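# Open the narrow cabinet's top drawer, keep others shut

## Task

Pull the uppermost drawer of the slim cabinet with three drawers fully open and leave it open. Every other drawer anywhere in the room must end fully closed. No cabinet may be shifted much from its spot. The robot must not tip over or finish leaning, or the task fails.

## Robot and tools

ROBOT. A Dexmate Vega: a three-wheeled mobile base, a Z-folding torso (thigh, shank, chest), a head with a camera, and two seven-joint arms, each with a two-finger gripper and a wrist camera. From above, in its start posture, it is 0.70 m long and 0.63 m wide (0.91 m with arms folded); its front edge is 0.35 m ahead of the base origin. It begins in the stand torso posture. Nothing prevents a tip-over, and a fallen robot stays down.

FRAMES. All positions are in metres. Base frame: origin on the floor on the centre line at the turning point (0.185 m behind the front axle), x forward, y left, z up. chest, left_hand and right_hand are reported in this frame. A hand point sits between the fingers, 0.033 m short of the closed tips; fingers point along its z, close along its y, and its back (camera side) faces -x. Printed hand positions get less accurate at long reach. base_odometry is in the odometry frame (the base frame at scene start) and counts only wheel turns, so slip looks like travel; heading is in rad, left positive. turned_by_wheels and turned_by_imu give rad turned since the previous result, left positive; the IMU also catches skids and pushes. base_tilt gives forward and right lean in degrees, each off by up to about 2.

TOOL move. Every argument except cameras forms one action. An action holds base, joints, or both (plus optional speeds and min_time_s), or else target alone. A move with no action just reports state and images. Motions start together and may end at different times.
- base: one key only, each a relative offset from where the base last measured itself. translate_m: metres, forward positive, -2 to 2. strafe_m: metres, left positive, -2 to 2 (heading may drift). rotate_rad: radians, counter-clockwise positive, -3.2 to 3.2. Front wheels first steer toward a new direction (about 0.5 s, up to 1.1 s).
- joints: absolute targets in radians, keyed by joint name. Torso: torso_hip_rad 0 to 1.57, torso_knee_rad 0 to 3.141, torso_waist_rad -1.57 to 1.57 (chest forward lean = knee - hip - waist); named torso joints arrive together. Left arm: shoulder_pitch -3.041 to 3.041 (positive lowers arm), shoulder_yaw -0.423 to 1.523, upper_arm_roll and forearm_roll -3.041 to 3.041, elbow -3.041 to 0.214 (0 straight, negative bends up), wrist_pitch -1.366 to 1.366 (positive tips down), wrist_yaw -1.348 to 1.087 (positive turns left). The right arm mirrors it: shoulder_pitch negative lowers, shoulder_yaw -1.523 to 0.423, wrist_pitch negative tips down, wrist_yaw -1.087 to 1.348. Grippers 0 (shut) to 0.785 per finger. Head: head_pan_rad -2.792 to 2.792 (left positive), head_tilt_rad -1.483 to 1.483, head_camera_tilt_rad -1.483 to 1.378 (positive looks down). Keep head_tilt_rad at or below 0 and head_camera_tilt_rad within -1.1 to 0.9 when panning, or the head can hit the chest.
- target: an absolute hand pose in the base frame: side (left or right), x, y, z (-3 to 3 m), pitch_deg (-30 to 95; 90 points fingers down, 0 level), heading_deg (0 forward, counter-clockwise positive), optional roll_deg (default 0, jaw line level; positive turns the hand clockwise seen from behind), headings and rolls -360 to 360, optional line_only (true refuses anything but a straight-line path). It is checked against the robot's own body only, not the furniture; the robot must be still. Paths up to 45 cm may be straight; otherwise the whole arm swings on an arc that can fling the elbow wide or flip the hand. One target plays at most 8.6 s; on "short (part of ...)" resend it.
- speeds: lower top speeds for this action: translate_m and strafe_m 0.04 to 0.3 m/s, rotate_rad 0.1 to 0.6 rad/s.
- min_time_s: 0.1 to 8 s, a floor on arm and head motion durations.
- cameras: list from head_camera, left_wrist_camera, right_wrist_camera, all; omitted means all, [] means none.
Presets (hip, knee, waist): stand 0.469, 1.617, 1.048; stand_high 0.78, 1.57, 0.44; lean_20 0.52, 1.05, 0.18; lean_45 0.52, 1.05, -0.26; low_lean_45 0, 0, -0.79. Arm fold in key order (shoulder_pitch, shoulder_yaw, upper_arm_roll, elbow, forearm_roll, wrist_pitch, wrist_yaw): left 1, 0.5, -0.6, -2.5, 0, -0.9, 0; right -1, -0.5, 0.6, -2.5, 0, 0.9, 0. Fold arms before low_lean_45 and avoid hanging arms in deep leans; they hit the base.

RESULTS. The move line reads done or the worst status. base_status, joint_status, left_hand_status, right_hand_status: done, off_target (may still push), contact_stop or time_out (that whole group, torso or one arm, halts and forgets targets), not_followed, refused (with a reason), reached (within 10 mm and 2 degrees), short (with the error), unfinished. Base done is within 0.005 m, 0.015 m sideways or 0.015 rad by wheel count; a time_out or near-zero count means something blocks the base or a wheel cannot steer (rotate to free it). Driving into furniture is not stopped. on_its_own lists uncommanded behaviour. Joint torques and Motor temperatures are per arm joint in joint_positions order. MOTOR HOT appears from 65 °C; at 80 °C the arm shuts down 30 to 60 s. A torque fault (contact torque at a load limit, e.g. 23.5 N m at wrist joints) freezes that arm 10 s. A refused call cancels the later move, wait and finished_scene calls in that reply.

wait: seconds 0 to 10, plus cameras; returns state and images. zoom_image: camera name and region [x0, y0, x1, y1] in pixels, at most 504 by 504, of the latest image. Head image 896x560, wrist images 672x420. finished_scene: scene (integer, the current scene's number); irreversible, the result tells whether the task was met.

AVOID. Arms hitting or pressing each other (can end the scene), slamming drawers, hard pushes on cabinets, drops, leaving an arm pressed after a stop (move it away first), and holding outstretched loads that overheat motors.

Each tool is called after "Call:" by a JSON object that holds its "name" and its "arguments", one argument or row to a line.

## Session

Call:
{"name": "move", "arguments": {

}}

Scene clock: 0.00 s.
Joint torques (N m): no reading
Motor temperatures (°C): left_arm=[31 31 31 26 40 35 41] | right_arm=[30 27 33 31 36 36 33]
base_odometry: x=+0.000 y=+0.000 heading=+0.000
turned_by_wheels: +0.000
turned_by_imu: +0.000
base_tilt: forward=+0.0 right=+0.8
base_status: not commanded
joint_positions: torso_hip_rad=+0.469 torso_knee_rad=+1.617 torso_waist_rad=+1.048 left_shoulder_pitch_rad=+2.217 left_shoulder_yaw_rad=-0.014 left_upper_arm_roll_rad=-0.004 left_elbow_rad=-1.080 left_forearm_roll_rad=+0.010 left_wrist_pitch_rad=-0.495 left_wrist_yaw_rad=-0.006 left_gripper_rad=+0.005 right_shoulder_pitch_rad=-2.194 right_shoulder_yaw_rad=-0.002 right_upper_arm_roll_rad=+0.006 right_elbow_rad=-1.112 right_forearm_roll_rad=+0.018 right_wrist_pitch_rad=+0.493 right_wrist_yaw_rad=-0.008 right_gripper_rad=+0.005 head_pan_rad=+0.000 head_tilt_rad=+0.000 head_camera_tilt_rad=+0.000
joint_status: not commanded
chest: x=-0.0111 y=+0.0000 z=+1.4155 quat_wxyz=(+0.999, +0.000, +0.050, +0.000) (m; base frame)
left_hand: x=+0.1723 y=+0.2218 z=+0.5939 quat_wxyz=(+0.402, -0.001, +0.916, -0.004) pitch_deg=+42.6 heading_deg=-0.5 roll_deg=-0.7 back=up (m; base frame)
right_hand: x=+0.2084 y=-0.2404 z=+0.6102 quat_wxyz=(+0.427, +0.011, +0.904, -0.007) pitch_deg=+39.4 heading_deg=-1.6 roll_deg=-0.3 back=up (m; base frame)
pictures: head_camera, left_wrist_camera, right_wrist_camera

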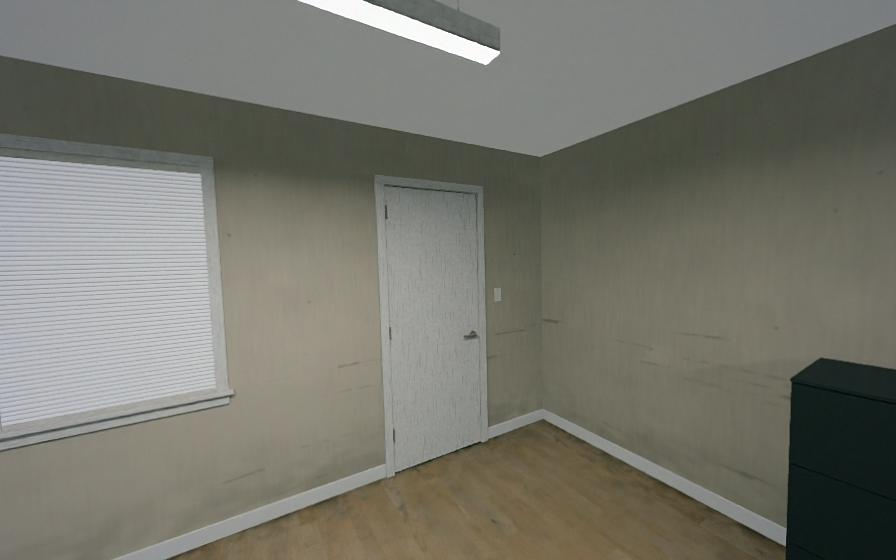

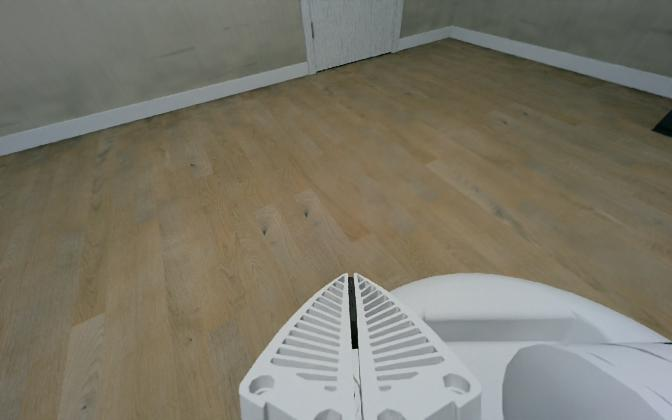

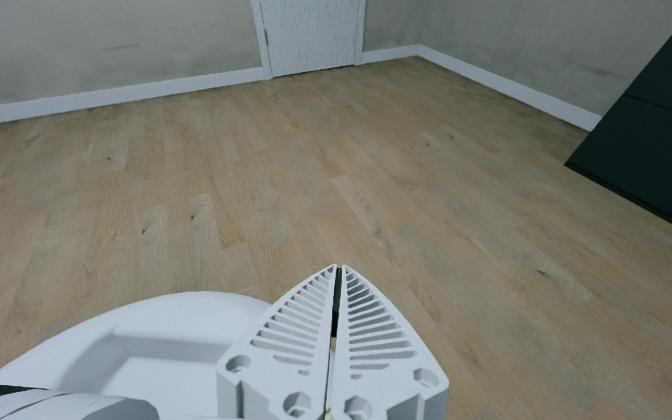

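Call:
{"name": "move", "arguments": {
  "joints": {"head_pan_rad":-1.2,"head_camera_tilt_rad":0.4},
  "cameras": ["head_camera"]
}}

Call:
{"name": "move", "arguments": {
  "joints": {"head_pan_rad":-2.5},
  "cameras": ["head_camera"]
}}

Call:
{"name": "move", "arguments": {
  "joints": {"head_pan_rad":1.5},
  "cameras": ["head_camera"]
}}

Call:
{"name": "move", "arguments": {
  "joints": {"head_pan_rad":2.7},
  "cameras": ["head_camera"]
}}

Scene clock: 1.73 s.
Joint torques (N m): left_arm=[4.48 -0.33 -0.72 -4.02 0 -2.52 -0.11] | right_arm=[-3.73 -1.48 0.81 -3.03 0.11 3.27 0.07]
Motor temperatures (°C): left_arm=[31 31 31 26 40 35 41] | right_arm=[30 27 33 31 36 36 33]
move: done
base_odometry: x=+0.000 y=+0.000 heading=+0.000
turned_by_wheels: +0.000
turned_by_imu: +0.000
base_tilt: forward=+0.0 right=+0.7
base_status: not commanded
joint_positions: torso_hip_rad=+0.469 torso_knee_rad=+1.617 torso_waist_rad=+1.048 left_shoulder_pitch_rad=+2.217 left_shoulder_yaw_rad=-0.014 left_upper_arm_roll_rad=-0.004 left_elbow_rad=-1.080 left_forearm_roll_rad=+0.010 left_wrist_pitch_rad=-0.495 left_wrist_yaw_rad=-0.006 left_gripper_rad=+0.005 right_shoulder_pitch_rad=-2.194 right_shoulder_yaw_rad=-0.002 right_upper_arm_roll_rad=+0.006 right_elbow_rad=-1.112 right_forearm_roll_rad=+0.018 right_wrist_pitch_rad=+0.493 right_wrist_yaw_rad=-0.008 right_gripper_rad=+0.005 head_pan_rad=-1.200 head_tilt_rad=+0.000 head_camera_tilt_rad=+0.400
joint_status: all done
chest: x=-0.0111 y=+0.0000 z=+1.4155 quat_wxyz=(+0.999, +0.000, +0.050, +0.000) (m; base frame)
left_hand: x=+0.1724 y=+0.2218 z=+0.5939 quat_wxyz=(+0.402, -0.001, +0.916, -0.004) pitch_deg=+42.6 heading_deg=-0.5 roll_deg=-0.7 back=up (m; base frame)
right_hand: x=+0.2084 y=-0.2404 z=+0.6102 quat_wxyz=(+0.427, +0.011, +0.904, -0.007) pitch_deg=+39.4 heading_deg=-1.6 roll_deg=-0.3 back=up (m; base frame)
pictures: head_camera

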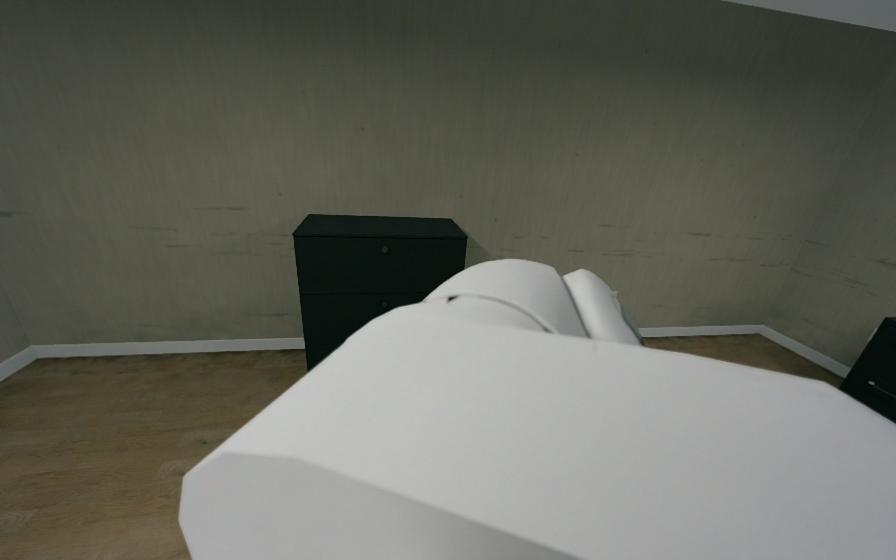

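Scene clock: 3.27 s.
Joint torques (N m): left_arm=[5.4 -0.59 -0.31 -2.35 0.09 -1.94 0.04] | right_arm=[-3.54 -0.14 0.67 -3.01 0.03 1.79 0.08]
Motor temperatures (°C): left_arm=[31 31 31 26 40 35 41] | right_arm=[30 27 33 31 36 37 33]
move: done
base_odometry: x=+0.000 y=+0.000 heading=+0.000
turned_by_wheels: +0.000
turned_by_imu: +0.000
base_tilt: forward=+0.1 right=+0.7
base_status: not commanded
joint_positions: torso_hip_rad=+0.469 torso_knee_rad=+1.617 torso_waist_rad=+1.048 left_shoulder_pitch_rad=+2.217 left_shoulder_yaw_rad=-0.014 left_upper_arm_roll_rad=-0.004 left_elbow_rad=-1.080 left_forearm_roll_rad=+0.010 left_wrist_pitch_rad=-0.495 left_wrist_yaw_rad=-0.006 left_gripper_rad=+0.005 right_shoulder_pitch_rad=-2.194 right_shoulder_yaw_rad=-0.002 right_upper_arm_roll_rad=+0.006 right_elbow_rad=-1.112 right_forearm_roll_rad=+0.018 right_wrist_pitch_rad=+0.493 right_wrist_yaw_rad=-0.008 right_gripper_rad=+0.005 head_pan_rad=-2.500 head_tilt_rad=+0.000 head_camera_tilt_rad=+0.400
joint_status: all done
chest: x=-0.0111 y=+0.0000 z=+1.4155 quat_wxyz=(+0.999, +0.000, +0.050, +0.000) (m; base frame)
left_hand: x=+0.1724 y=+0.2218 z=+0.5939 quat_wxyz=(+0.402, -0.001, +0.916, -0.004) pitch_deg=+42.6 heading_deg=-0.5 roll_deg=-0.7 back=up (m; base frame)
right_hand: x=+0.2084 y=-0.2404 z=+0.6102 quat_wxyz=(+0.427, +0.011, +0.904, -0.007) pitch_deg=+39.4 heading_deg=-1.6 roll_deg=-0.3 back=up (m; base frame)
pictures: head_camera

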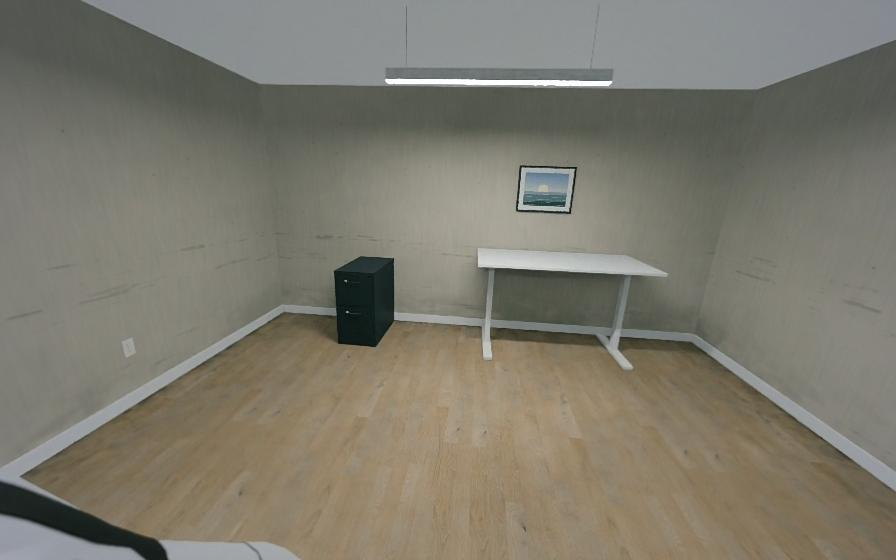

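Scene clock: 6.60 s.
Joint torques (N m): left_arm=[4.85 -0.03 -0.84 -2.91 0.21 -1.26 -0.31] | right_arm=[-4.79 -1.4 0.52 -1.97 0.2 2.29 -0.27]
Motor temperatures (°C): left_arm=[31 31 31 26 40 35 41] | right_arm=[30 27 33 31 36 37 33]
move: done
base_odometry: x=+0.000 y=+0.000 heading=+0.000
turned_by_wheels: +0.000
turned_by_imu: +0.000
base_tilt: forward=+0.1 right=+0.7
base_status: not commanded
joint_positions: torso_hip_rad=+0.469 torso_knee_rad=+1.617 torso_waist_rad=+1.048 left_shoulder_pitch_rad=+2.217 left_shoulder_yaw_rad=-0.014 left_upper_arm_roll_rad=-0.004 left_elbow_rad=-1.080 left_forearm_roll_rad=+0.010 left_wrist_pitch_rad=-0.495 left_wrist_yaw_rad=-0.006 left_gripper_rad=+0.005 right_shoulder_pitch_rad=-2.194 right_shoulder_yaw_rad=-0.002 right_upper_arm_roll_rad=+0.006 right_elbow_rad=-1.112 right_forearm_roll_rad=+0.018 right_wrist_pitch_rad=+0.493 right_wrist_yaw_rad=-0.008 right_gripper_rad=+0.005 head_pan_rad=+1.500 head_tilt_rad=+0.000 head_camera_tilt_rad=+0.400
joint_status: all done
chest: x=-0.0111 y=+0.0000 z=+1.4155 quat_wxyz=(+0.999, +0.000, +0.050, +0.000) (m; base frame)
left_hand: x=+0.1724 y=+0.2218 z=+0.5939 quat_wxyz=(+0.402, -0.001, +0.916, -0.004) pitch_deg=+42.6 heading_deg=-0.5 roll_deg=-0.7 back=up (m; base frame)
right_hand: x=+0.2084 y=-0.2404 z=+0.6102 quat_wxyz=(+0.427, +0.011, +0.904, -0.007) pitch_deg=+39.4 heading_deg=-1.6 roll_deg=-0.3 back=up (m; base frame)
pictures: head_camera

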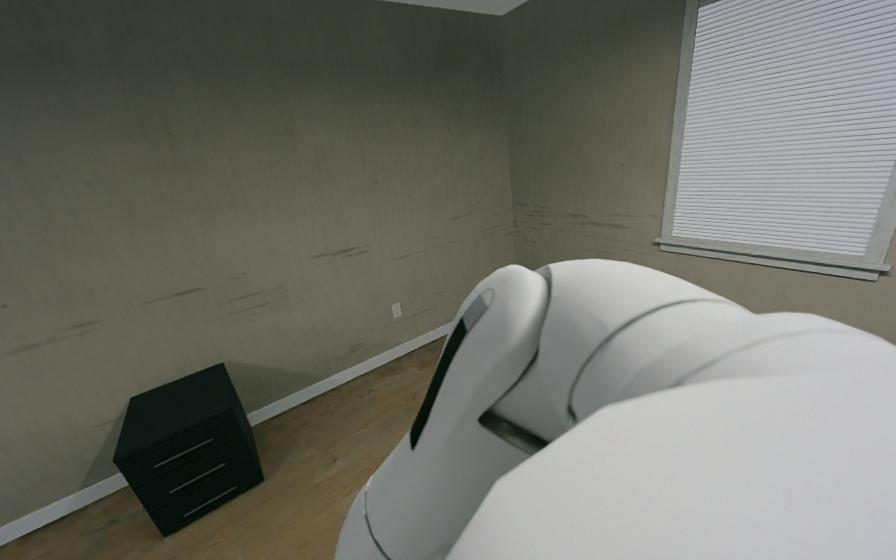

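Scene clock: 8.07 s.
Joint torques (N m): left_arm=[7 -0.52 -0.57 -2.61 0.07 -2.08 -0.02] | right_arm=[-3.33 -0.46 0.28 -2.83 0.09 2.86 -0.03]
Motor temperatures (°C): left_arm=[31 31 31 26 40 35 41] | right_arm=[30 27 33 31 36 37 33]
move: done
base_odometry: x=+0.000 y=+0.000 heading=+0.000
turned_by_wheels: +0.000
turned_by_imu: +0.000
base_tilt: forward=+0.0 right=+0.8
base_status: not commanded
joint_positions: torso_hip_rad=+0.469 torso_knee_rad=+1.617 torso_waist_rad=+1.048 left_shoulder_pitch_rad=+2.217 left_shoulder_yaw_rad=-0.014 left_upper_arm_roll_rad=-0.004 left_elbow_rad=-1.080 left_forearm_roll_rad=+0.010 left_wrist_pitch_rad=-0.495 left_wrist_yaw_rad=-0.006 left_gripper_rad=+0.005 right_shoulder_pitch_rad=-2.194 right_shoulder_yaw_rad=-0.002 right_upper_arm_roll_rad=+0.006 right_elbow_rad=-1.112 right_forearm_roll_rad=+0.018 right_wrist_pitch_rad=+0.493 right_wrist_yaw_rad=-0.008 right_gripper_rad=+0.005 head_pan_rad=+2.700 head_tilt_rad=+0.000 head_camera_tilt_rad=+0.400
joint_status: all done
chest: x=-0.0111 y=+0.0000 z=+1.4155 quat_wxyz=(+0.999, +0.000, +0.050, +0.000) (m; base frame)
left_hand: x=+0.1724 y=+0.2218 z=+0.5939 quat_wxyz=(+0.402, -0.001, +0.916, -0.004) pitch_deg=+42.6 heading_deg=-0.5 roll_deg=-0.7 back=up (m; base frame)
right_hand: x=+0.2084 y=-0.2404 z=+0.6102 quat_wxyz=(+0.427, +0.011, +0.904, -0.007) pitch_deg=+39.4 heading_deg=-1.6 roll_deg=-0.3 back=up (m; base frame)
pictures: head_camera

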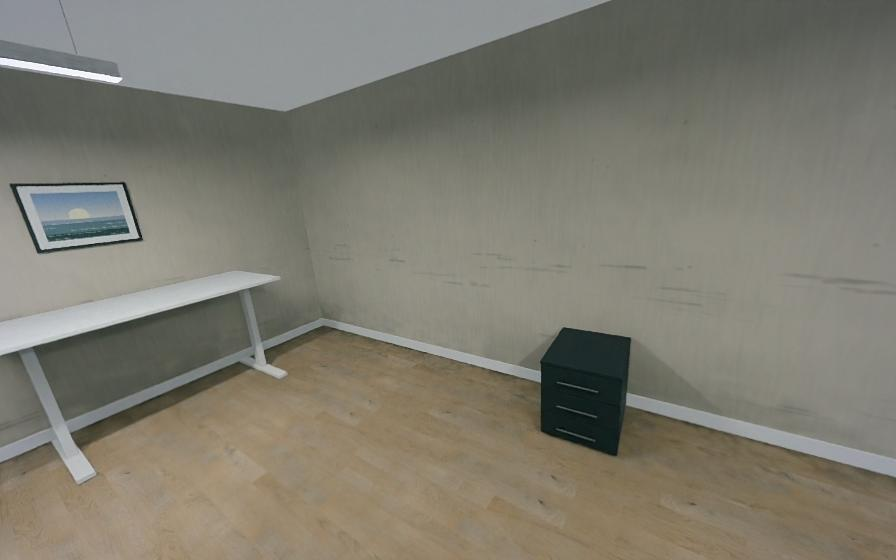

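Call:
{"name": "move", "arguments": {
  "base": {"rotate_rad":2.27},
  "joints": {"head_pan_rad":0,"head_camera_tilt_rad":0.5},
  "cameras": ["head_camera"]
}}

Call:
{"name": "move", "arguments": {
  "base": {"translate_m":0.6},
  "cameras": ["head_camera"]
}}

Scene clock: 14.07 s.
Joint torques (N m): left_arm=[5.97 -1.32 -1.03 -1.73 -0.11 -2.74 -0.22] | right_arm=[-3.87 -1.34 0.39 -2.46 -0.05 2.65 -0.11]
Motor temperatures (°C): left_arm=[31 31 31 26 40 35 41] | right_arm=[30 27 33 31 36 37 33]
move: done
base_odometry: x=+0.003 y=-0.001 heading=+2.277
turned_by_wheels: +2.277
turned_by_imu: +2.265
base_tilt: forward=+0.0 right=+0.8
base_status: done
joint_positions: torso_hip_rad=+0.469 torso_knee_rad=+1.617 torso_waist_rad=+1.048 left_shoulder_pitch_rad=+2.217 left_shoulder_yaw_rad=-0.014 left_upper_arm_roll_rad=-0.004 left_elbow_rad=-1.080 left_forearm_roll_rad=+0.010 left_wrist_pitch_rad=-0.495 left_wrist_yaw_rad=-0.006 left_gripper_rad=+0.005 right_shoulder_pitch_rad=-2.194 right_shoulder_yaw_rad=-0.002 right_upper_arm_roll_rad=+0.006 right_elbow_rad=-1.112 right_forearm_roll_rad=+0.018 right_wrist_pitch_rad=+0.493 right_wrist_yaw_rad=-0.008 right_gripper_rad=+0.005 head_pan_rad=+0.000 head_tilt_rad=+0.000 head_camera_tilt_rad=+0.500
joint_status: all done
chest: x=-0.0111 y=+0.0000 z=+1.4155 quat_wxyz=(+0.999, +0.000, +0.050, +0.000) (m; base frame)
left_hand: x=+0.1724 y=+0.2218 z=+0.5939 quat_wxyz=(+0.402, -0.001, +0.916, -0.004) pitch_deg=+42.6 heading_deg=-0.5 roll_deg=-0.7 back=up (m; base frame)
right_hand: x=+0.2084 y=-0.2404 z=+0.6102 quat_wxyz=(+0.427, +0.011, +0.904, -0.007) pitch_deg=+39.4 heading_deg=-1.6 roll_deg=-0.3 back=up (m; base frame)
pictures: head_camera

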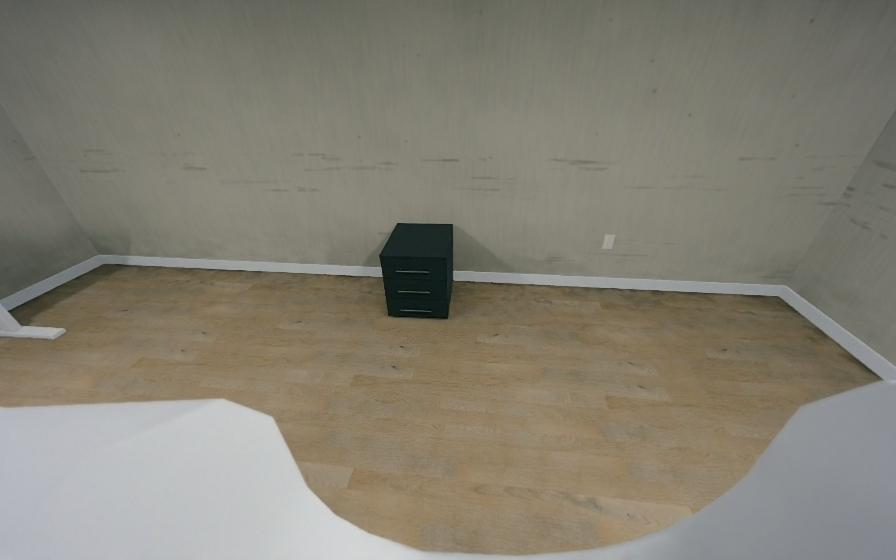

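Scene clock: 17.90 s.
Joint torques (N m): left_arm=[4.78 1.25 -0.77 -2.79 -0.04 -2.35 -0.12] | right_arm=[-4.06 -0.51 0.67 -3.22 0.15 1.74 -0.12]
Motor temperatures (°C): left_arm=[31 31 31 26 40 35 41] | right_arm=[30 27 33 31 36 37 33]
move: done
base_odometry: x=-0.387 y=+0.455 heading=+2.278
turned_by_wheels: +0.001
turned_by_imu: +0.000
base_tilt: forward=+0.0 right=+0.8
base_status: done
joint_positions: torso_hip_rad=+0.469 torso_knee_rad=+1.617 torso_waist_rad=+1.048 left_shoulder_pitch_rad=+2.217 left_shoulder_yaw_rad=-0.014 left_upper_arm_roll_rad=-0.004 left_elbow_rad=-1.080 left_forearm_roll_rad=+0.010 left_wrist_pitch_rad=-0.495 left_wrist_yaw_rad=-0.006 left_gripper_rad=+0.005 right_shoulder_pitch_rad=-2.194 right_shoulder_yaw_rad=-0.002 right_upper_arm_roll_rad=+0.006 right_elbow_rad=-1.112 right_forearm_roll_rad=+0.018 right_wrist_pitch_rad=+0.493 right_wrist_yaw_rad=-0.008 right_gripper_rad=+0.005 head_pan_rad=+0.000 head_tilt_rad=+0.000 head_camera_tilt_rad=+0.500
joint_status: not commanded
chest: x=-0.0111 y=+0.0000 z=+1.4155 quat_wxyz=(+0.999, +0.000, +0.050, +0.000) (m; base frame)
left_hand: x=+0.1724 y=+0.2218 z=+0.5939 quat_wxyz=(+0.402, -0.001, +0.916, -0.004) pitch_deg=+42.6 heading_deg=-0.5 roll_deg=-0.7 back=up (m; base frame)
right_hand: x=+0.2085 y=-0.2404 z=+0.6101 quat_wxyz=(+0.427, +0.011, +0.904, -0.007) pitch_deg=+39.4 heading_deg=-1.6 roll_deg=-0.3 back=up (m; base frame)
pictures: head_camera

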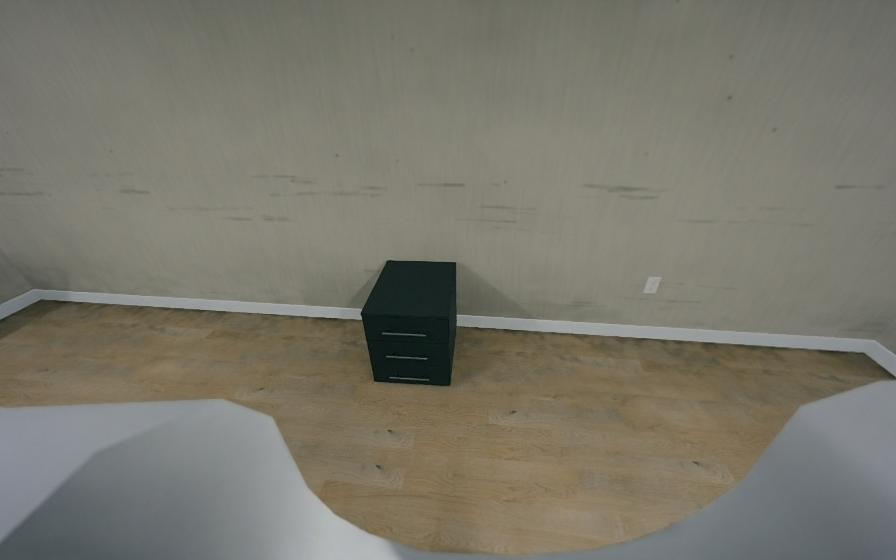

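Call:
{"name": "move", "arguments": {
  "joints": {"left_elbow_rad":-1.9,"right_elbow_rad":-1.9,"left_wrist_pitch_rad":0,"right_wrist_pitch_rad":0},
  "cameras": []
}}

Call:
{"name": "move", "arguments": {
  "joints": {"torso_hip_rad":0.2,"torso_knee_rad":0.8,"torso_waist_rad":0.3}
}}

Scene clock: 22.83 s.
Joint torques (N m): left_arm=[0.24 -1.36 -0.68 -8.35 -0.03 -2.35 -0.11] | right_arm=[1.97 -2.69 0.63 -8.56 0.16 2.59 -0.15]
Motor temperatures (°C): left_arm=[31 31 31 26 40 35 41] | right_arm=[30 27 33 31 36 37 33]
move: done
base_odometry: x=-0.387 y=+0.455 heading=+2.278
turned_by_wheels: +0.000
turned_by_imu: +0.000
base_tilt: forward=+0.0 right=+0.8
base_status: not commanded
joint_positions: torso_hip_rad=+0.469 torso_knee_rad=+1.617 torso_waist_rad=+1.048 left_shoulder_pitch_rad=+2.217 left_shoulder_yaw_rad=-0.014 left_upper_arm_roll_rad=-0.004 left_elbow_rad=-1.896 left_forearm_roll_rad=+0.010 left_wrist_pitch_rad=-0.002 left_wrist_yaw_rad=-0.006 left_gripper_rad=+0.005 right_shoulder_pitch_rad=-2.194 right_shoulder_yaw_rad=-0.002 right_upper_arm_roll_rad=+0.006 right_elbow_rad=-1.897 right_forearm_roll_rad=+0.018 right_wrist_pitch_rad=+0.002 right_wrist_yaw_rad=-0.008 right_gripper_rad=+0.005 head_pan_rad=+0.000 head_tilt_rad=+0.000 head_camera_tilt_rad=+0.500
joint_status: all done
chest: x=-0.0111 y=+0.0000 z=+1.4155 quat_wxyz=(+0.999, +0.000, +0.050, +0.000) (m; base frame)
left_hand: x=+0.4245 y=+0.2288 z=+0.8258 quat_wxyz=(+0.545, -0.002, +0.839, +0.001) pitch_deg=+24.0 heading_deg=+0.2 roll_deg=-0.1 back=up (m; base frame)
right_hand: x=+0.4385 y=-0.2365 z=+0.8366 quat_wxyz=(+0.555, +0.010, +0.832, -0.001) pitch_deg=+22.6 heading_deg=-0.8 roll_deg=+0.5 back=up (m; base frame)
pictures: none
No camera images: "cameras" was empty.

Scene clock: 27.13 s.
Joint torques (N m): left_arm=[3.97 -0.43 -0.87 -5.95 0.09 -1.72 -0.2] | right_arm=[-3.59 -0.81 0.64 -8.26 0.11 2.37 0.13]
Motor temperatures (°C): left_arm=[31 31 31 26 40 35 41] | right_arm=[30 27 33 31 36 37 33]
move: done
base_odometry: x=-0.387 y=+0.455 heading=+2.278
turned_by_wheels: +0.000
turned_by_imu: +0.000
base_tilt: forward=+0.0 right=+0.8
base_status: not commanded
joint_positions: torso_hip_rad=+0.200 torso_knee_rad=+0.800 torso_waist_rad=+0.300 left_shoulder_pitch_rad=+2.217 left_shoulder_yaw_rad=-0.014 left_upper_arm_roll_rad=-0.004 left_elbow_rad=-1.900 left_forearm_roll_rad=+0.010 left_wrist_pitch_rad=+0.000 left_wrist_yaw_rad=-0.006 left_gripper_rad=+0.005 right_shoulder_pitch_rad=-2.194 right_shoulder_yaw_rad=-0.002 right_upper_arm_roll_rad=+0.006 right_elbow_rad=-1.900 right_forearm_roll_rad=+0.018 right_wrist_pitch_rad=+0.000 right_wrist_yaw_rad=-0.008 right_gripper_rad=+0.005 head_pan_rad=+0.000 head_tilt_rad=+0.000 head_camera_tilt_rad=+0.500
joint_status: all done
chest: x=-0.0690 y=+0.0000 z=+1.2154 quat_wxyz=(+0.989, +0.000, +0.149, +0.000) (m; base frame)
left_hand: x=+0.2419 y=+0.2288 z=+0.5522 quat_wxyz=(+0.459, -0.002, +0.889, +0.001) pitch_deg=+35.4 heading_deg=+0.2 roll_deg=+0.0 back=up (m; base frame)
right_hand: x=+0.2575 y=-0.2365 z=+0.5597 quat_wxyz=(+0.469, +0.009, +0.883, -0.002) pitch_deg=+34.0 heading_deg=-0.9 roll_deg=+0.3 back=up (m; base frame)
pictures: head_camera, left_wrist_camera, right_wrist_camera

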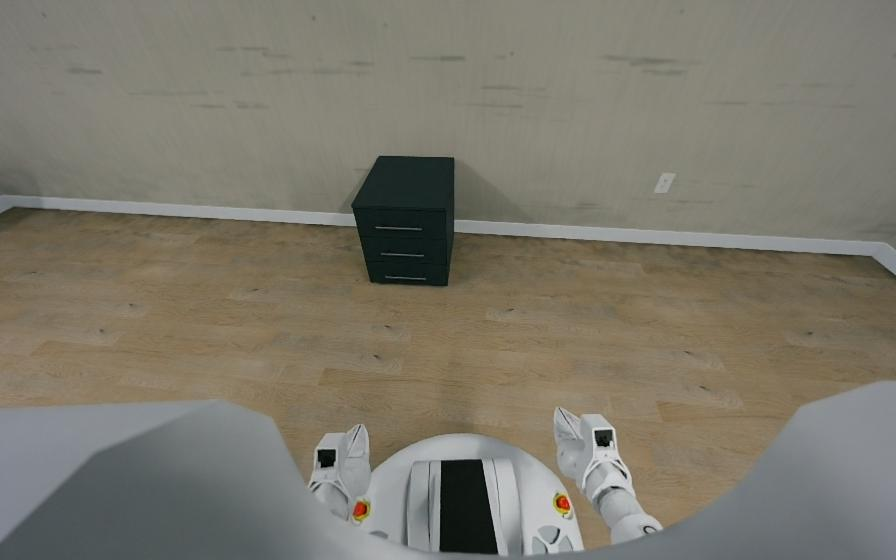

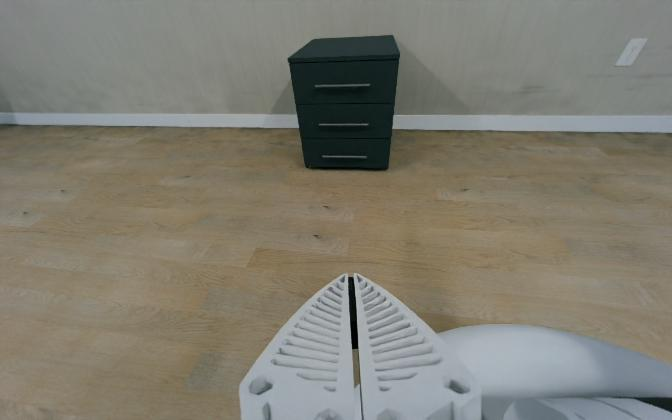

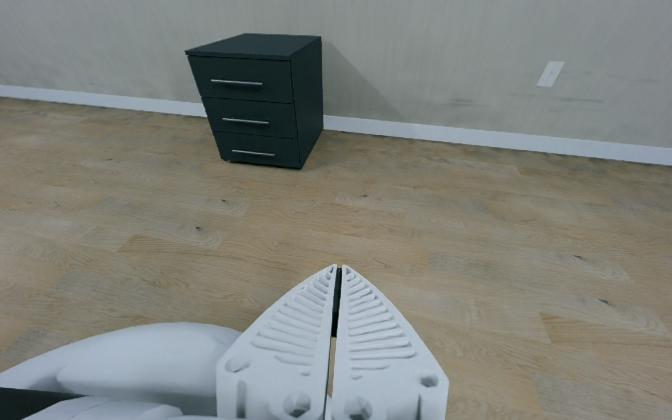

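Call:
{"name": "move", "arguments": {
  "base": {"rotate_rad":-0.03},
  "cameras": []
}}

Call:
{"name": "move", "arguments": {
  "target": {"side":"left","x":0.55,"y":0.24,"z":0.46,"pitch_deg":0,"heading_deg":0,"roll_deg":90}
}}

Scene clock: 28.77 s.
Joint torques (N m): left_arm=[3.34 0.08 -0.95 -6.85 0.04 -1.61 -0.31] | right_arm=[-3.62 0.14 0.44 -6.47 0 2.87 0.14]
Motor temperatures (°C): left_arm=[31 31 31 26 40 35 41] | right_arm=[30 27 33 31 36 37 33]
move: done
base_odometry: x=-0.387 y=+0.455 heading=+2.248
turned_by_wheels: -0.030
turned_by_imu: -0.027
base_tilt: forward=+0.0 right=+0.7
base_status: done
joint_positions: torso_hip_rad=+0.200 torso_knee_rad=+0.800 torso_waist_rad=+0.300 left_shoulder_pitch_rad=+2.217 left_shoulder_yaw_rad=-0.014 left_upper_arm_roll_rad=-0.004 left_elbow_rad=-1.900 left_forearm_roll_rad=+0.010 left_wrist_pitch_rad=+0.000 left_wrist_yaw_rad=-0.006 left_gripper_rad=+0.005 right_shoulder_pitch_rad=-2.194 right_shoulder_yaw_rad=-0.002 right_upper_arm_roll_rad=+0.006 right_elbow_rad=-1.900 right_forearm_roll_rad=+0.018 right_wrist_pitch_rad=+0.000 right_wrist_yaw_rad=-0.008 right_gripper_rad=+0.005 head_pan_rad=+0.000 head_tilt_rad=+0.000 head_camera_tilt_rad=+0.500
joint_status: not commanded
chest: x=-0.0690 y=+0.0000 z=+1.2154 quat_wxyz=(+0.989, +0.000, +0.149, +0.000) (m; base frame)
left_hand: x=+0.2419 y=+0.2288 z=+0.5522 quat_wxyz=(+0.459, -0.002, +0.889, +0.001) pitch_deg=+35.4 heading_deg=+0.2 roll_deg=+0.0 back=up (m; base frame)
right_hand: x=+0.2575 y=-0.2365 z=+0.5597 quat_wxyz=(+0.469, +0.009, +0.883, -0.002) pitch_deg=+34.0 heading_deg=-0.9 roll_deg=+0.3 back=up (m; base frame)
pictures: none
No camera images: "cameras" was empty.

Scene clock: 29.07 s.
Joint torques (N m): left_arm=[3.23 0.68 -1.02 -6.54 0.05 -1.34 0.02] | right_arm=[-3.03 -1.48 0.66 -7.06 0.06 3.17 -0.14]
Motor temperatures (°C): left_arm=[31 31 31 26 40 35 41] | right_arm=[30 27 33 31 36 37 33]
move: refused
base_odometry: x=-0.387 y=+0.455 heading=+2.248
turned_by_wheels: +0.000
turned_by_imu: +0.000
base_tilt: forward=+0.0 right=+0.7
base_status: not commanded
joint_positions: torso_hip_rad=+0.200 torso_knee_rad=+0.800 torso_waist_rad=+0.300 left_shoulder_pitch_rad=+2.217 left_shoulder_yaw_rad=-0.014 left_upper_arm_roll_rad=-0.004 left_elbow_rad=-1.900 left_forearm_roll_rad=+0.010 left_wrist_pitch_rad=+0.000 left_wrist_yaw_rad=-0.006 left_gripper_rad=+0.005 right_shoulder_pitch_rad=-2.194 right_shoulder_yaw_rad=-0.002 right_upper_arm_roll_rad=+0.006 right_elbow_rad=-1.900 right_forearm_roll_rad=+0.018 right_wrist_pitch_rad=+0.000 right_wrist_yaw_rad=-0.008 right_gripper_rad=+0.005 head_pan_rad=+0.000 head_tilt_rad=+0.000 head_camera_tilt_rad=+0.500
joint_status: not commanded
chest: x=-0.0690 y=+0.0000 z=+1.2154 quat_wxyz=(+0.989, +0.000, +0.149, +0.000) (m; base frame)
left_hand: x=+0.2419 y=+0.2288 z=+0.5522 quat_wxyz=(+0.459, -0.002, +0.889, +0.001) pitch_deg=+35.4 heading_deg=+0.2 roll_deg=+0.0 back=up (m; base frame)
left_hand_status: refused: the arm stands too near the robot already: the left forearm within 1.8 cm of the chest (limit 2.0). Nothing moved. Move it clear with "joints".
right_hand: x=+0.2575 y=-0.2365 z=+0.5597 quat_wxyz=(+0.469, +0.009, +0.883, -0.002) pitch_deg=+34.0 heading_deg=-0.9 roll_deg=+0.3 back=up (m; base frame)
pictures: head_camera, left_wrist_camera, right_wrist_camera

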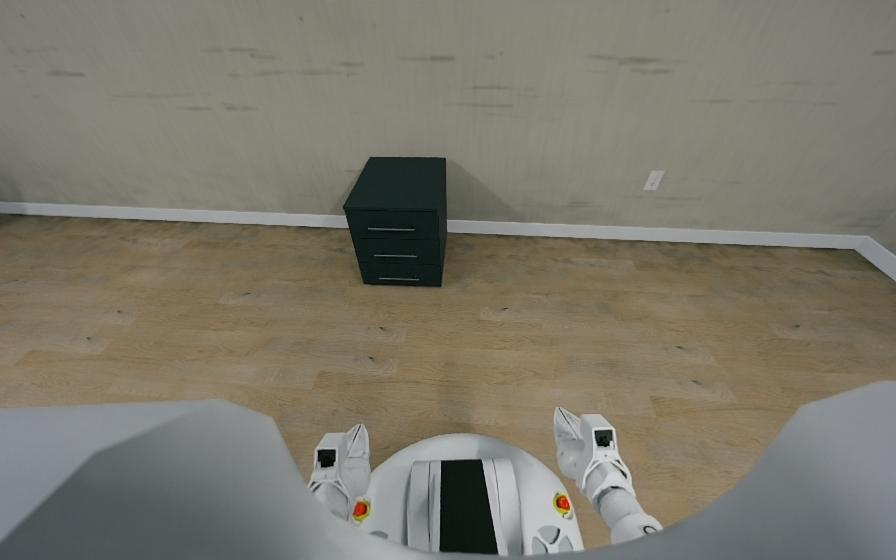

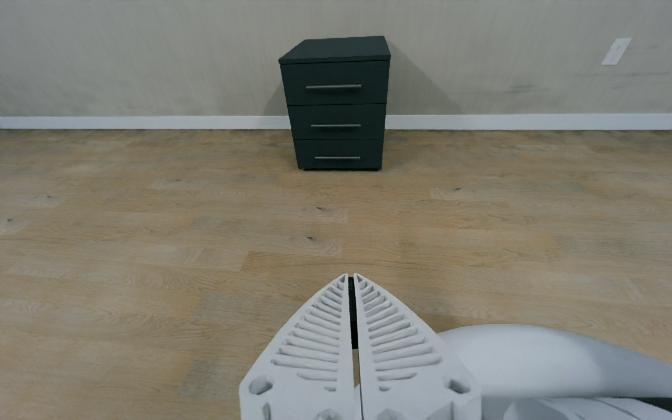

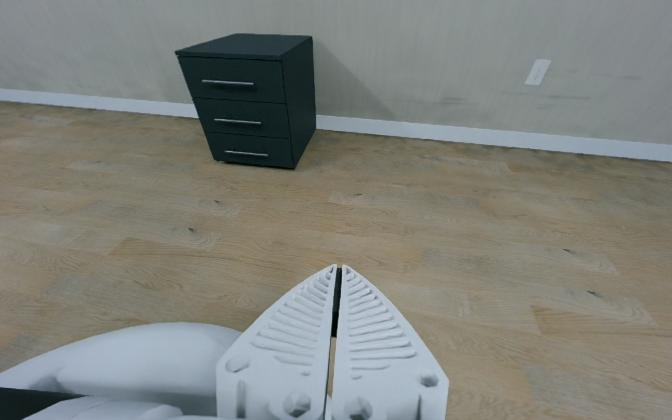

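Call:
{"name": "move", "arguments": {
  "joints": {"left_elbow_rad":-1.6,"left_shoulder_yaw_rad":0.15,"left_gripper_rad":0.3},
  "cameras": []
}}

Call:
{"name": "move", "arguments": {
  "target": {"side":"left","x":0.55,"y":0.26,"z":0.46,"pitch_deg":0,"heading_deg":0,"roll_deg":90}
}}

Scene clock: 31.83 s.
Joint torques (N m): left_arm=[7.1 3.69 -1.43 -3.97 0.13 -1.23 -0.15] | right_arm=[-3.26 -0.15 1.03 -7.36 0.23 2.49 -0.2]
Motor temperatures (°C): left_arm=[31 31 31 26 40 35 41] | right_arm=[30 27 33 32 36 37 33]
move: done
base_odometry: x=-0.387 y=+0.455 heading=+2.248
turned_by_wheels: +0.000
turned_by_imu: +0.000
base_tilt: forward=+0.0 right=+0.7
base_status: not commanded
joint_positions: torso_hip_rad=+0.200 torso_knee_rad=+0.800 torso_waist_rad=+0.300 left_shoulder_pitch_rad=+2.217 left_shoulder_yaw_rad=+0.148 left_upper_arm_roll_rad=-0.004 left_elbow_rad=-1.604 left_forearm_roll_rad=+0.010 left_wrist_pitch_rad=+0.000 left_wrist_yaw_rad=-0.006 left_gripper_rad=+0.300 right_shoulder_pitch_rad=-2.194 right_shoulder_yaw_rad=-0.002 right_upper_arm_roll_rad=+0.006 right_elbow_rad=-1.900 right_forearm_roll_rad=+0.018 right_wrist_pitch_rad=+0.000 right_wrist_yaw_rad=-0.008 right_gripper_rad=+0.005 head_pan_rad=+0.000 head_tilt_rad=+0.000 head_camera_tilt_rad=+0.500
joint_status: all done
chest: x=-0.0690 y=+0.0000 z=+1.2154 quat_wxyz=(+0.989, +0.000, +0.149, +0.000) (m; base frame)
left_hand: x=+0.0969 y=+0.2737 z=+0.4176 quat_wxyz=(+0.322, +0.076, +0.944, +0.022) pitch_deg=+52.4 heading_deg=-0.6 roll_deg=+8.6 back=up (m; base frame)
right_hand: x=+0.2575 y=-0.2365 z=+0.5597 quat_wxyz=(+0.469, +0.009, +0.883, -0.002) pitch_deg=+34.0 heading_deg=-0.9 roll_deg=+0.3 back=up (m; base frame)
pictures: none
No camera images: "cameras" was empty.

Scene clock: 32.13 s.
Joint torques (N m): left_arm=[6.89 3.68 -1.85 -3.18 -0.04 -1.86 -0.1] | right_arm=[-1.57 -0.66 0.26 -7.51 0.07 2.42 -0.17]
Motor temperatures (°C): left_arm=[31 31 31 26 40 35 41] | right_arm=[30 27 33 32 36 37 33]
move: refused
base_odometry: x=-0.387 y=+0.455 heading=+2.248
turned_by_wheels: +0.000
turned_by_imu: +0.000
base_tilt: forward=+0.0 right=+0.7
base_status: not commanded
joint_positions: torso_hip_rad=+0.200 torso_knee_rad=+0.800 torso_waist_rad=+0.300 left_shoulder_pitch_rad=+2.217 left_shoulder_yaw_rad=+0.149 left_upper_arm_roll_rad=-0.004 left_elbow_rad=-1.602 left_forearm_roll_rad=+0.010 left_wrist_pitch_rad=+0.000 left_wrist_yaw_rad=-0.006 left_gripper_rad=+0.300 right_shoulder_pitch_rad=-2.194 right_shoulder_yaw_rad=-0.002 right_upper_arm_roll_rad=+0.006 right_elbow_rad=-1.900 right_forearm_roll_rad=+0.018 right_wrist_pitch_rad=+0.000 right_wrist_yaw_rad=-0.008 right_gripper_rad=+0.005 head_pan_rad=+0.000 head_tilt_rad=+0.000 head_camera_tilt_rad=+0.500
joint_status: not commanded
chest: x=-0.0690 y=+0.0000 z=+1.2154 quat_wxyz=(+0.989, +0.000, +0.149, +0.000) (m; base frame)
left_hand: x=+0.0958 y=+0.2743 z=+0.4168 quat_wxyz=(+0.321, +0.076, +0.944, +0.023) pitch_deg=+52.5 heading_deg=-0.6 roll_deg=+8.6 back=up (m; base frame)
left_hand_status: refused: the arm stands too near the robot already: the left finger into the base, as the model's coarse spheres have them (needs 2.0 cm clear). Nothing moved. Move it clear with "joints".
right_hand: x=+0.2575 y=-0.2365 z=+0.5597 quat_wxyz=(+0.469, +0.009, +0.883, -0.002) pitch_deg=+34.0 heading_deg=-0.9 roll_deg=+0.3 back=up (m; base frame)
pictures: head_camera, left_wrist_camera, right_wrist_camera

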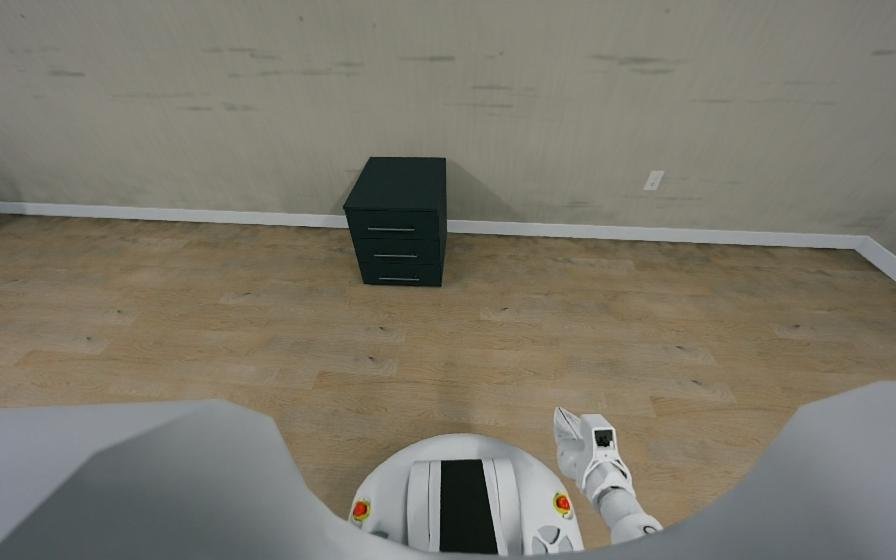

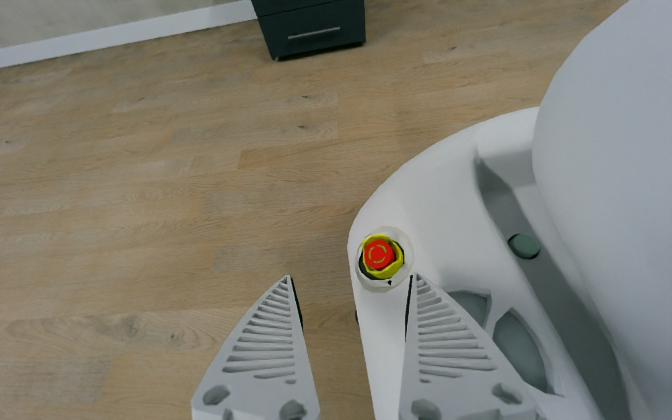

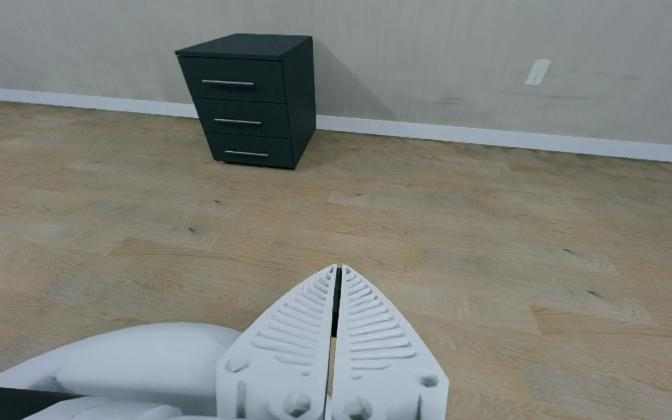

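Call:
{"name": "move", "arguments": {
  "joints": {"left_shoulder_pitch_rad":1.5,"left_gripper_rad":0.3},
  "cameras": []
}}

Call:
{"name": "move", "arguments": {
  "target": {"side":"left","x":0.55,"y":0.26,"z":0.46,"pitch_deg":0,"heading_deg":0,"roll_deg":90}
}}

Scene clock: 36.07 s.
Joint torques (N m): left_arm=[-18.62 3.34 -3.13 -7.39 0.33 -3.55 0.1] | right_arm=[-2.75 -1.53 0.32 -6.51 0.09 2.93 -0.08]
Motor temperatures (°C): left_arm=[31 31 31 26 40 35 41] | right_arm=[30 27 33 32 36 37 33]
move: done
base_odometry: x=-0.387 y=+0.455 heading=+2.248
turned_by_wheels: +0.000
turned_by_imu: +0.000
base_tilt: forward=+0.0 right=+0.7
base_status: not commanded
joint_positions: torso_hip_rad=+0.200 torso_knee_rad=+0.800 torso_waist_rad=+0.300 left_shoulder_pitch_rad=+1.504 left_shoulder_yaw_rad=+0.150 left_upper_arm_roll_rad=-0.004 left_elbow_rad=-1.600 left_forearm_roll_rad=+0.010 left_wrist_pitch_rad=+0.000 left_wrist_yaw_rad=-0.006 left_gripper_rad=+0.300 right_shoulder_pitch_rad=-2.194 right_shoulder_yaw_rad=-0.002 right_upper_arm_roll_rad=+0.006 right_elbow_rad=-1.900 right_forearm_roll_rad=+0.018 right_wrist_pitch_rad=+0.000 right_wrist_yaw_rad=-0.008 right_gripper_rad=+0.005 head_pan_rad=+0.000 head_tilt_rad=+0.000 head_camera_tilt_rad=+0.500
joint_status: all done
chest: x=-0.0689 y=+0.0000 z=+1.2154 quat_wxyz=(+0.989, +0.000, +0.149, +0.000) (m; base frame)
left_hand: x=+0.5778 y=+0.2748 z=+0.7180 quat_wxyz=(+0.629, +0.064, +0.773, +0.048) pitch_deg=+11.8 heading_deg=-0.3 roll_deg=+9.1 back=up (m; base frame)
right_hand: x=+0.2575 y=-0.2365 z=+0.5597 quat_wxyz=(+0.469, +0.009, +0.883, -0.002) pitch_deg=+34.0 heading_deg=-0.9 roll_deg=+0.3 back=up (m; base frame)
pictures: none
No camera images: "cameras" was empty.

Scene clock: 36.37 s.
Joint torques (N m): left_arm=[-17.02 4.58 -3.28 -7.68 0.24 -3.31 0.08] | right_arm=[-2.15 -1.61 0.35 -6.63 0.12 2.72 0.01]
Motor temperatures (°C): left_arm=[31 31 31 26 40 35 41] | right_arm=[30 27 33 32 36 37 33]
move: refused
base_odometry: x=-0.387 y=+0.455 heading=+2.248
turned_by_wheels: +0.000
turned_by_imu: +0.000
base_tilt: forward=+0.1 right=+0.8
base_status: not commanded
joint_positions: torso_hip_rad=+0.200 torso_knee_rad=+0.800 torso_waist_rad=+0.300 left_shoulder_pitch_rad=+1.502 left_shoulder_yaw_rad=+0.150 left_upper_arm_roll_rad=-0.004 left_elbow_rad=-1.600 left_forearm_roll_rad=+0.010 left_wrist_pitch_rad=+0.000 left_wrist_yaw_rad=-0.006 left_gripper_rad=+0.300 right_shoulder_pitch_rad=-2.194 right_shoulder_yaw_rad=-0.002 right_upper_arm_roll_rad=+0.006 right_elbow_rad=-1.900 right_forearm_roll_rad=+0.018 right_wrist_pitch_rad=+0.000 right_wrist_yaw_rad=-0.008 right_gripper_rad=+0.005 head_pan_rad=+0.000 head_tilt_rad=+0.000 head_camera_tilt_rad=+0.500
joint_status: not commanded
chest: x=-0.0689 y=+0.0000 z=+1.2154 quat_wxyz=(+0.989, +0.000, +0.149, +0.000) (m; base frame)
left_hand: x=+0.5788 y=+0.2748 z=+0.7194 quat_wxyz=(+0.630, +0.064, +0.772, +0.048) pitch_deg=+11.6 heading_deg=-0.3 roll_deg=+9.1 back=up (m; base frame)
left_hand_status: refused: no posture of the arm gets there (out of reach): the closest leaves the hand 10.4 cm and 7 deg from the pose. Nothing moved.
right_hand: x=+0.2575 y=-0.2365 z=+0.5597 quat_wxyz=(+0.469, +0.009, +0.883, -0.002) pitch_deg=+34.0 heading_deg=-0.9 roll_deg=+0.3 back=up (m; base frame)
pictures: head_camera, left_wrist_camera, right_wrist_camera

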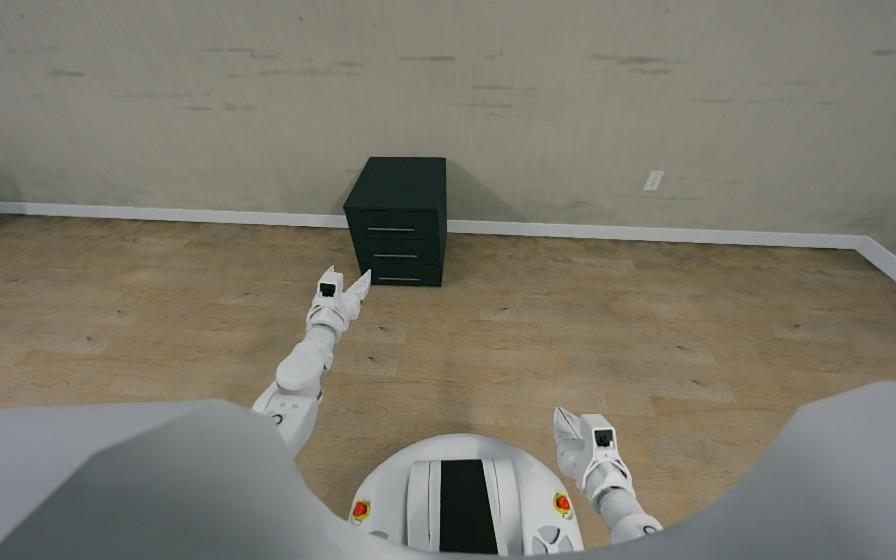

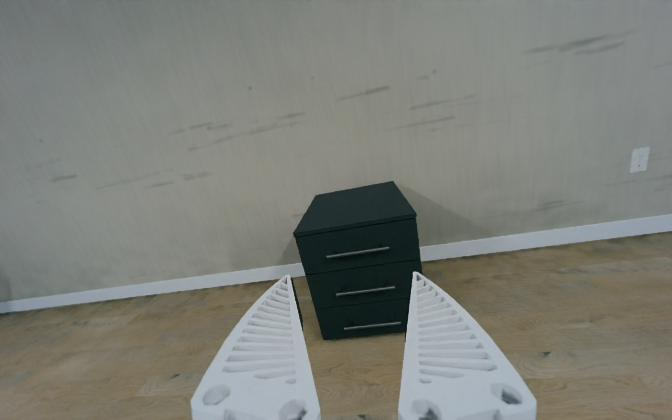

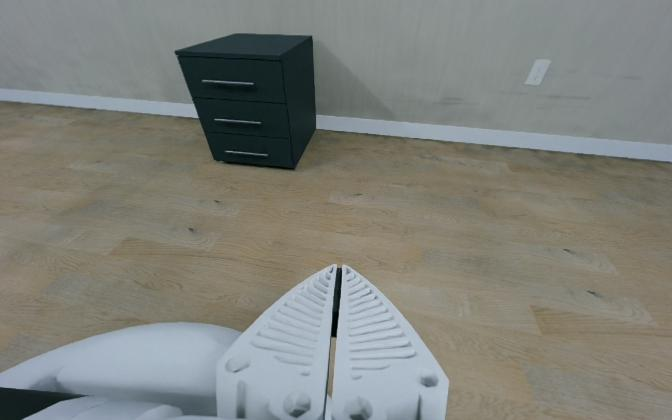

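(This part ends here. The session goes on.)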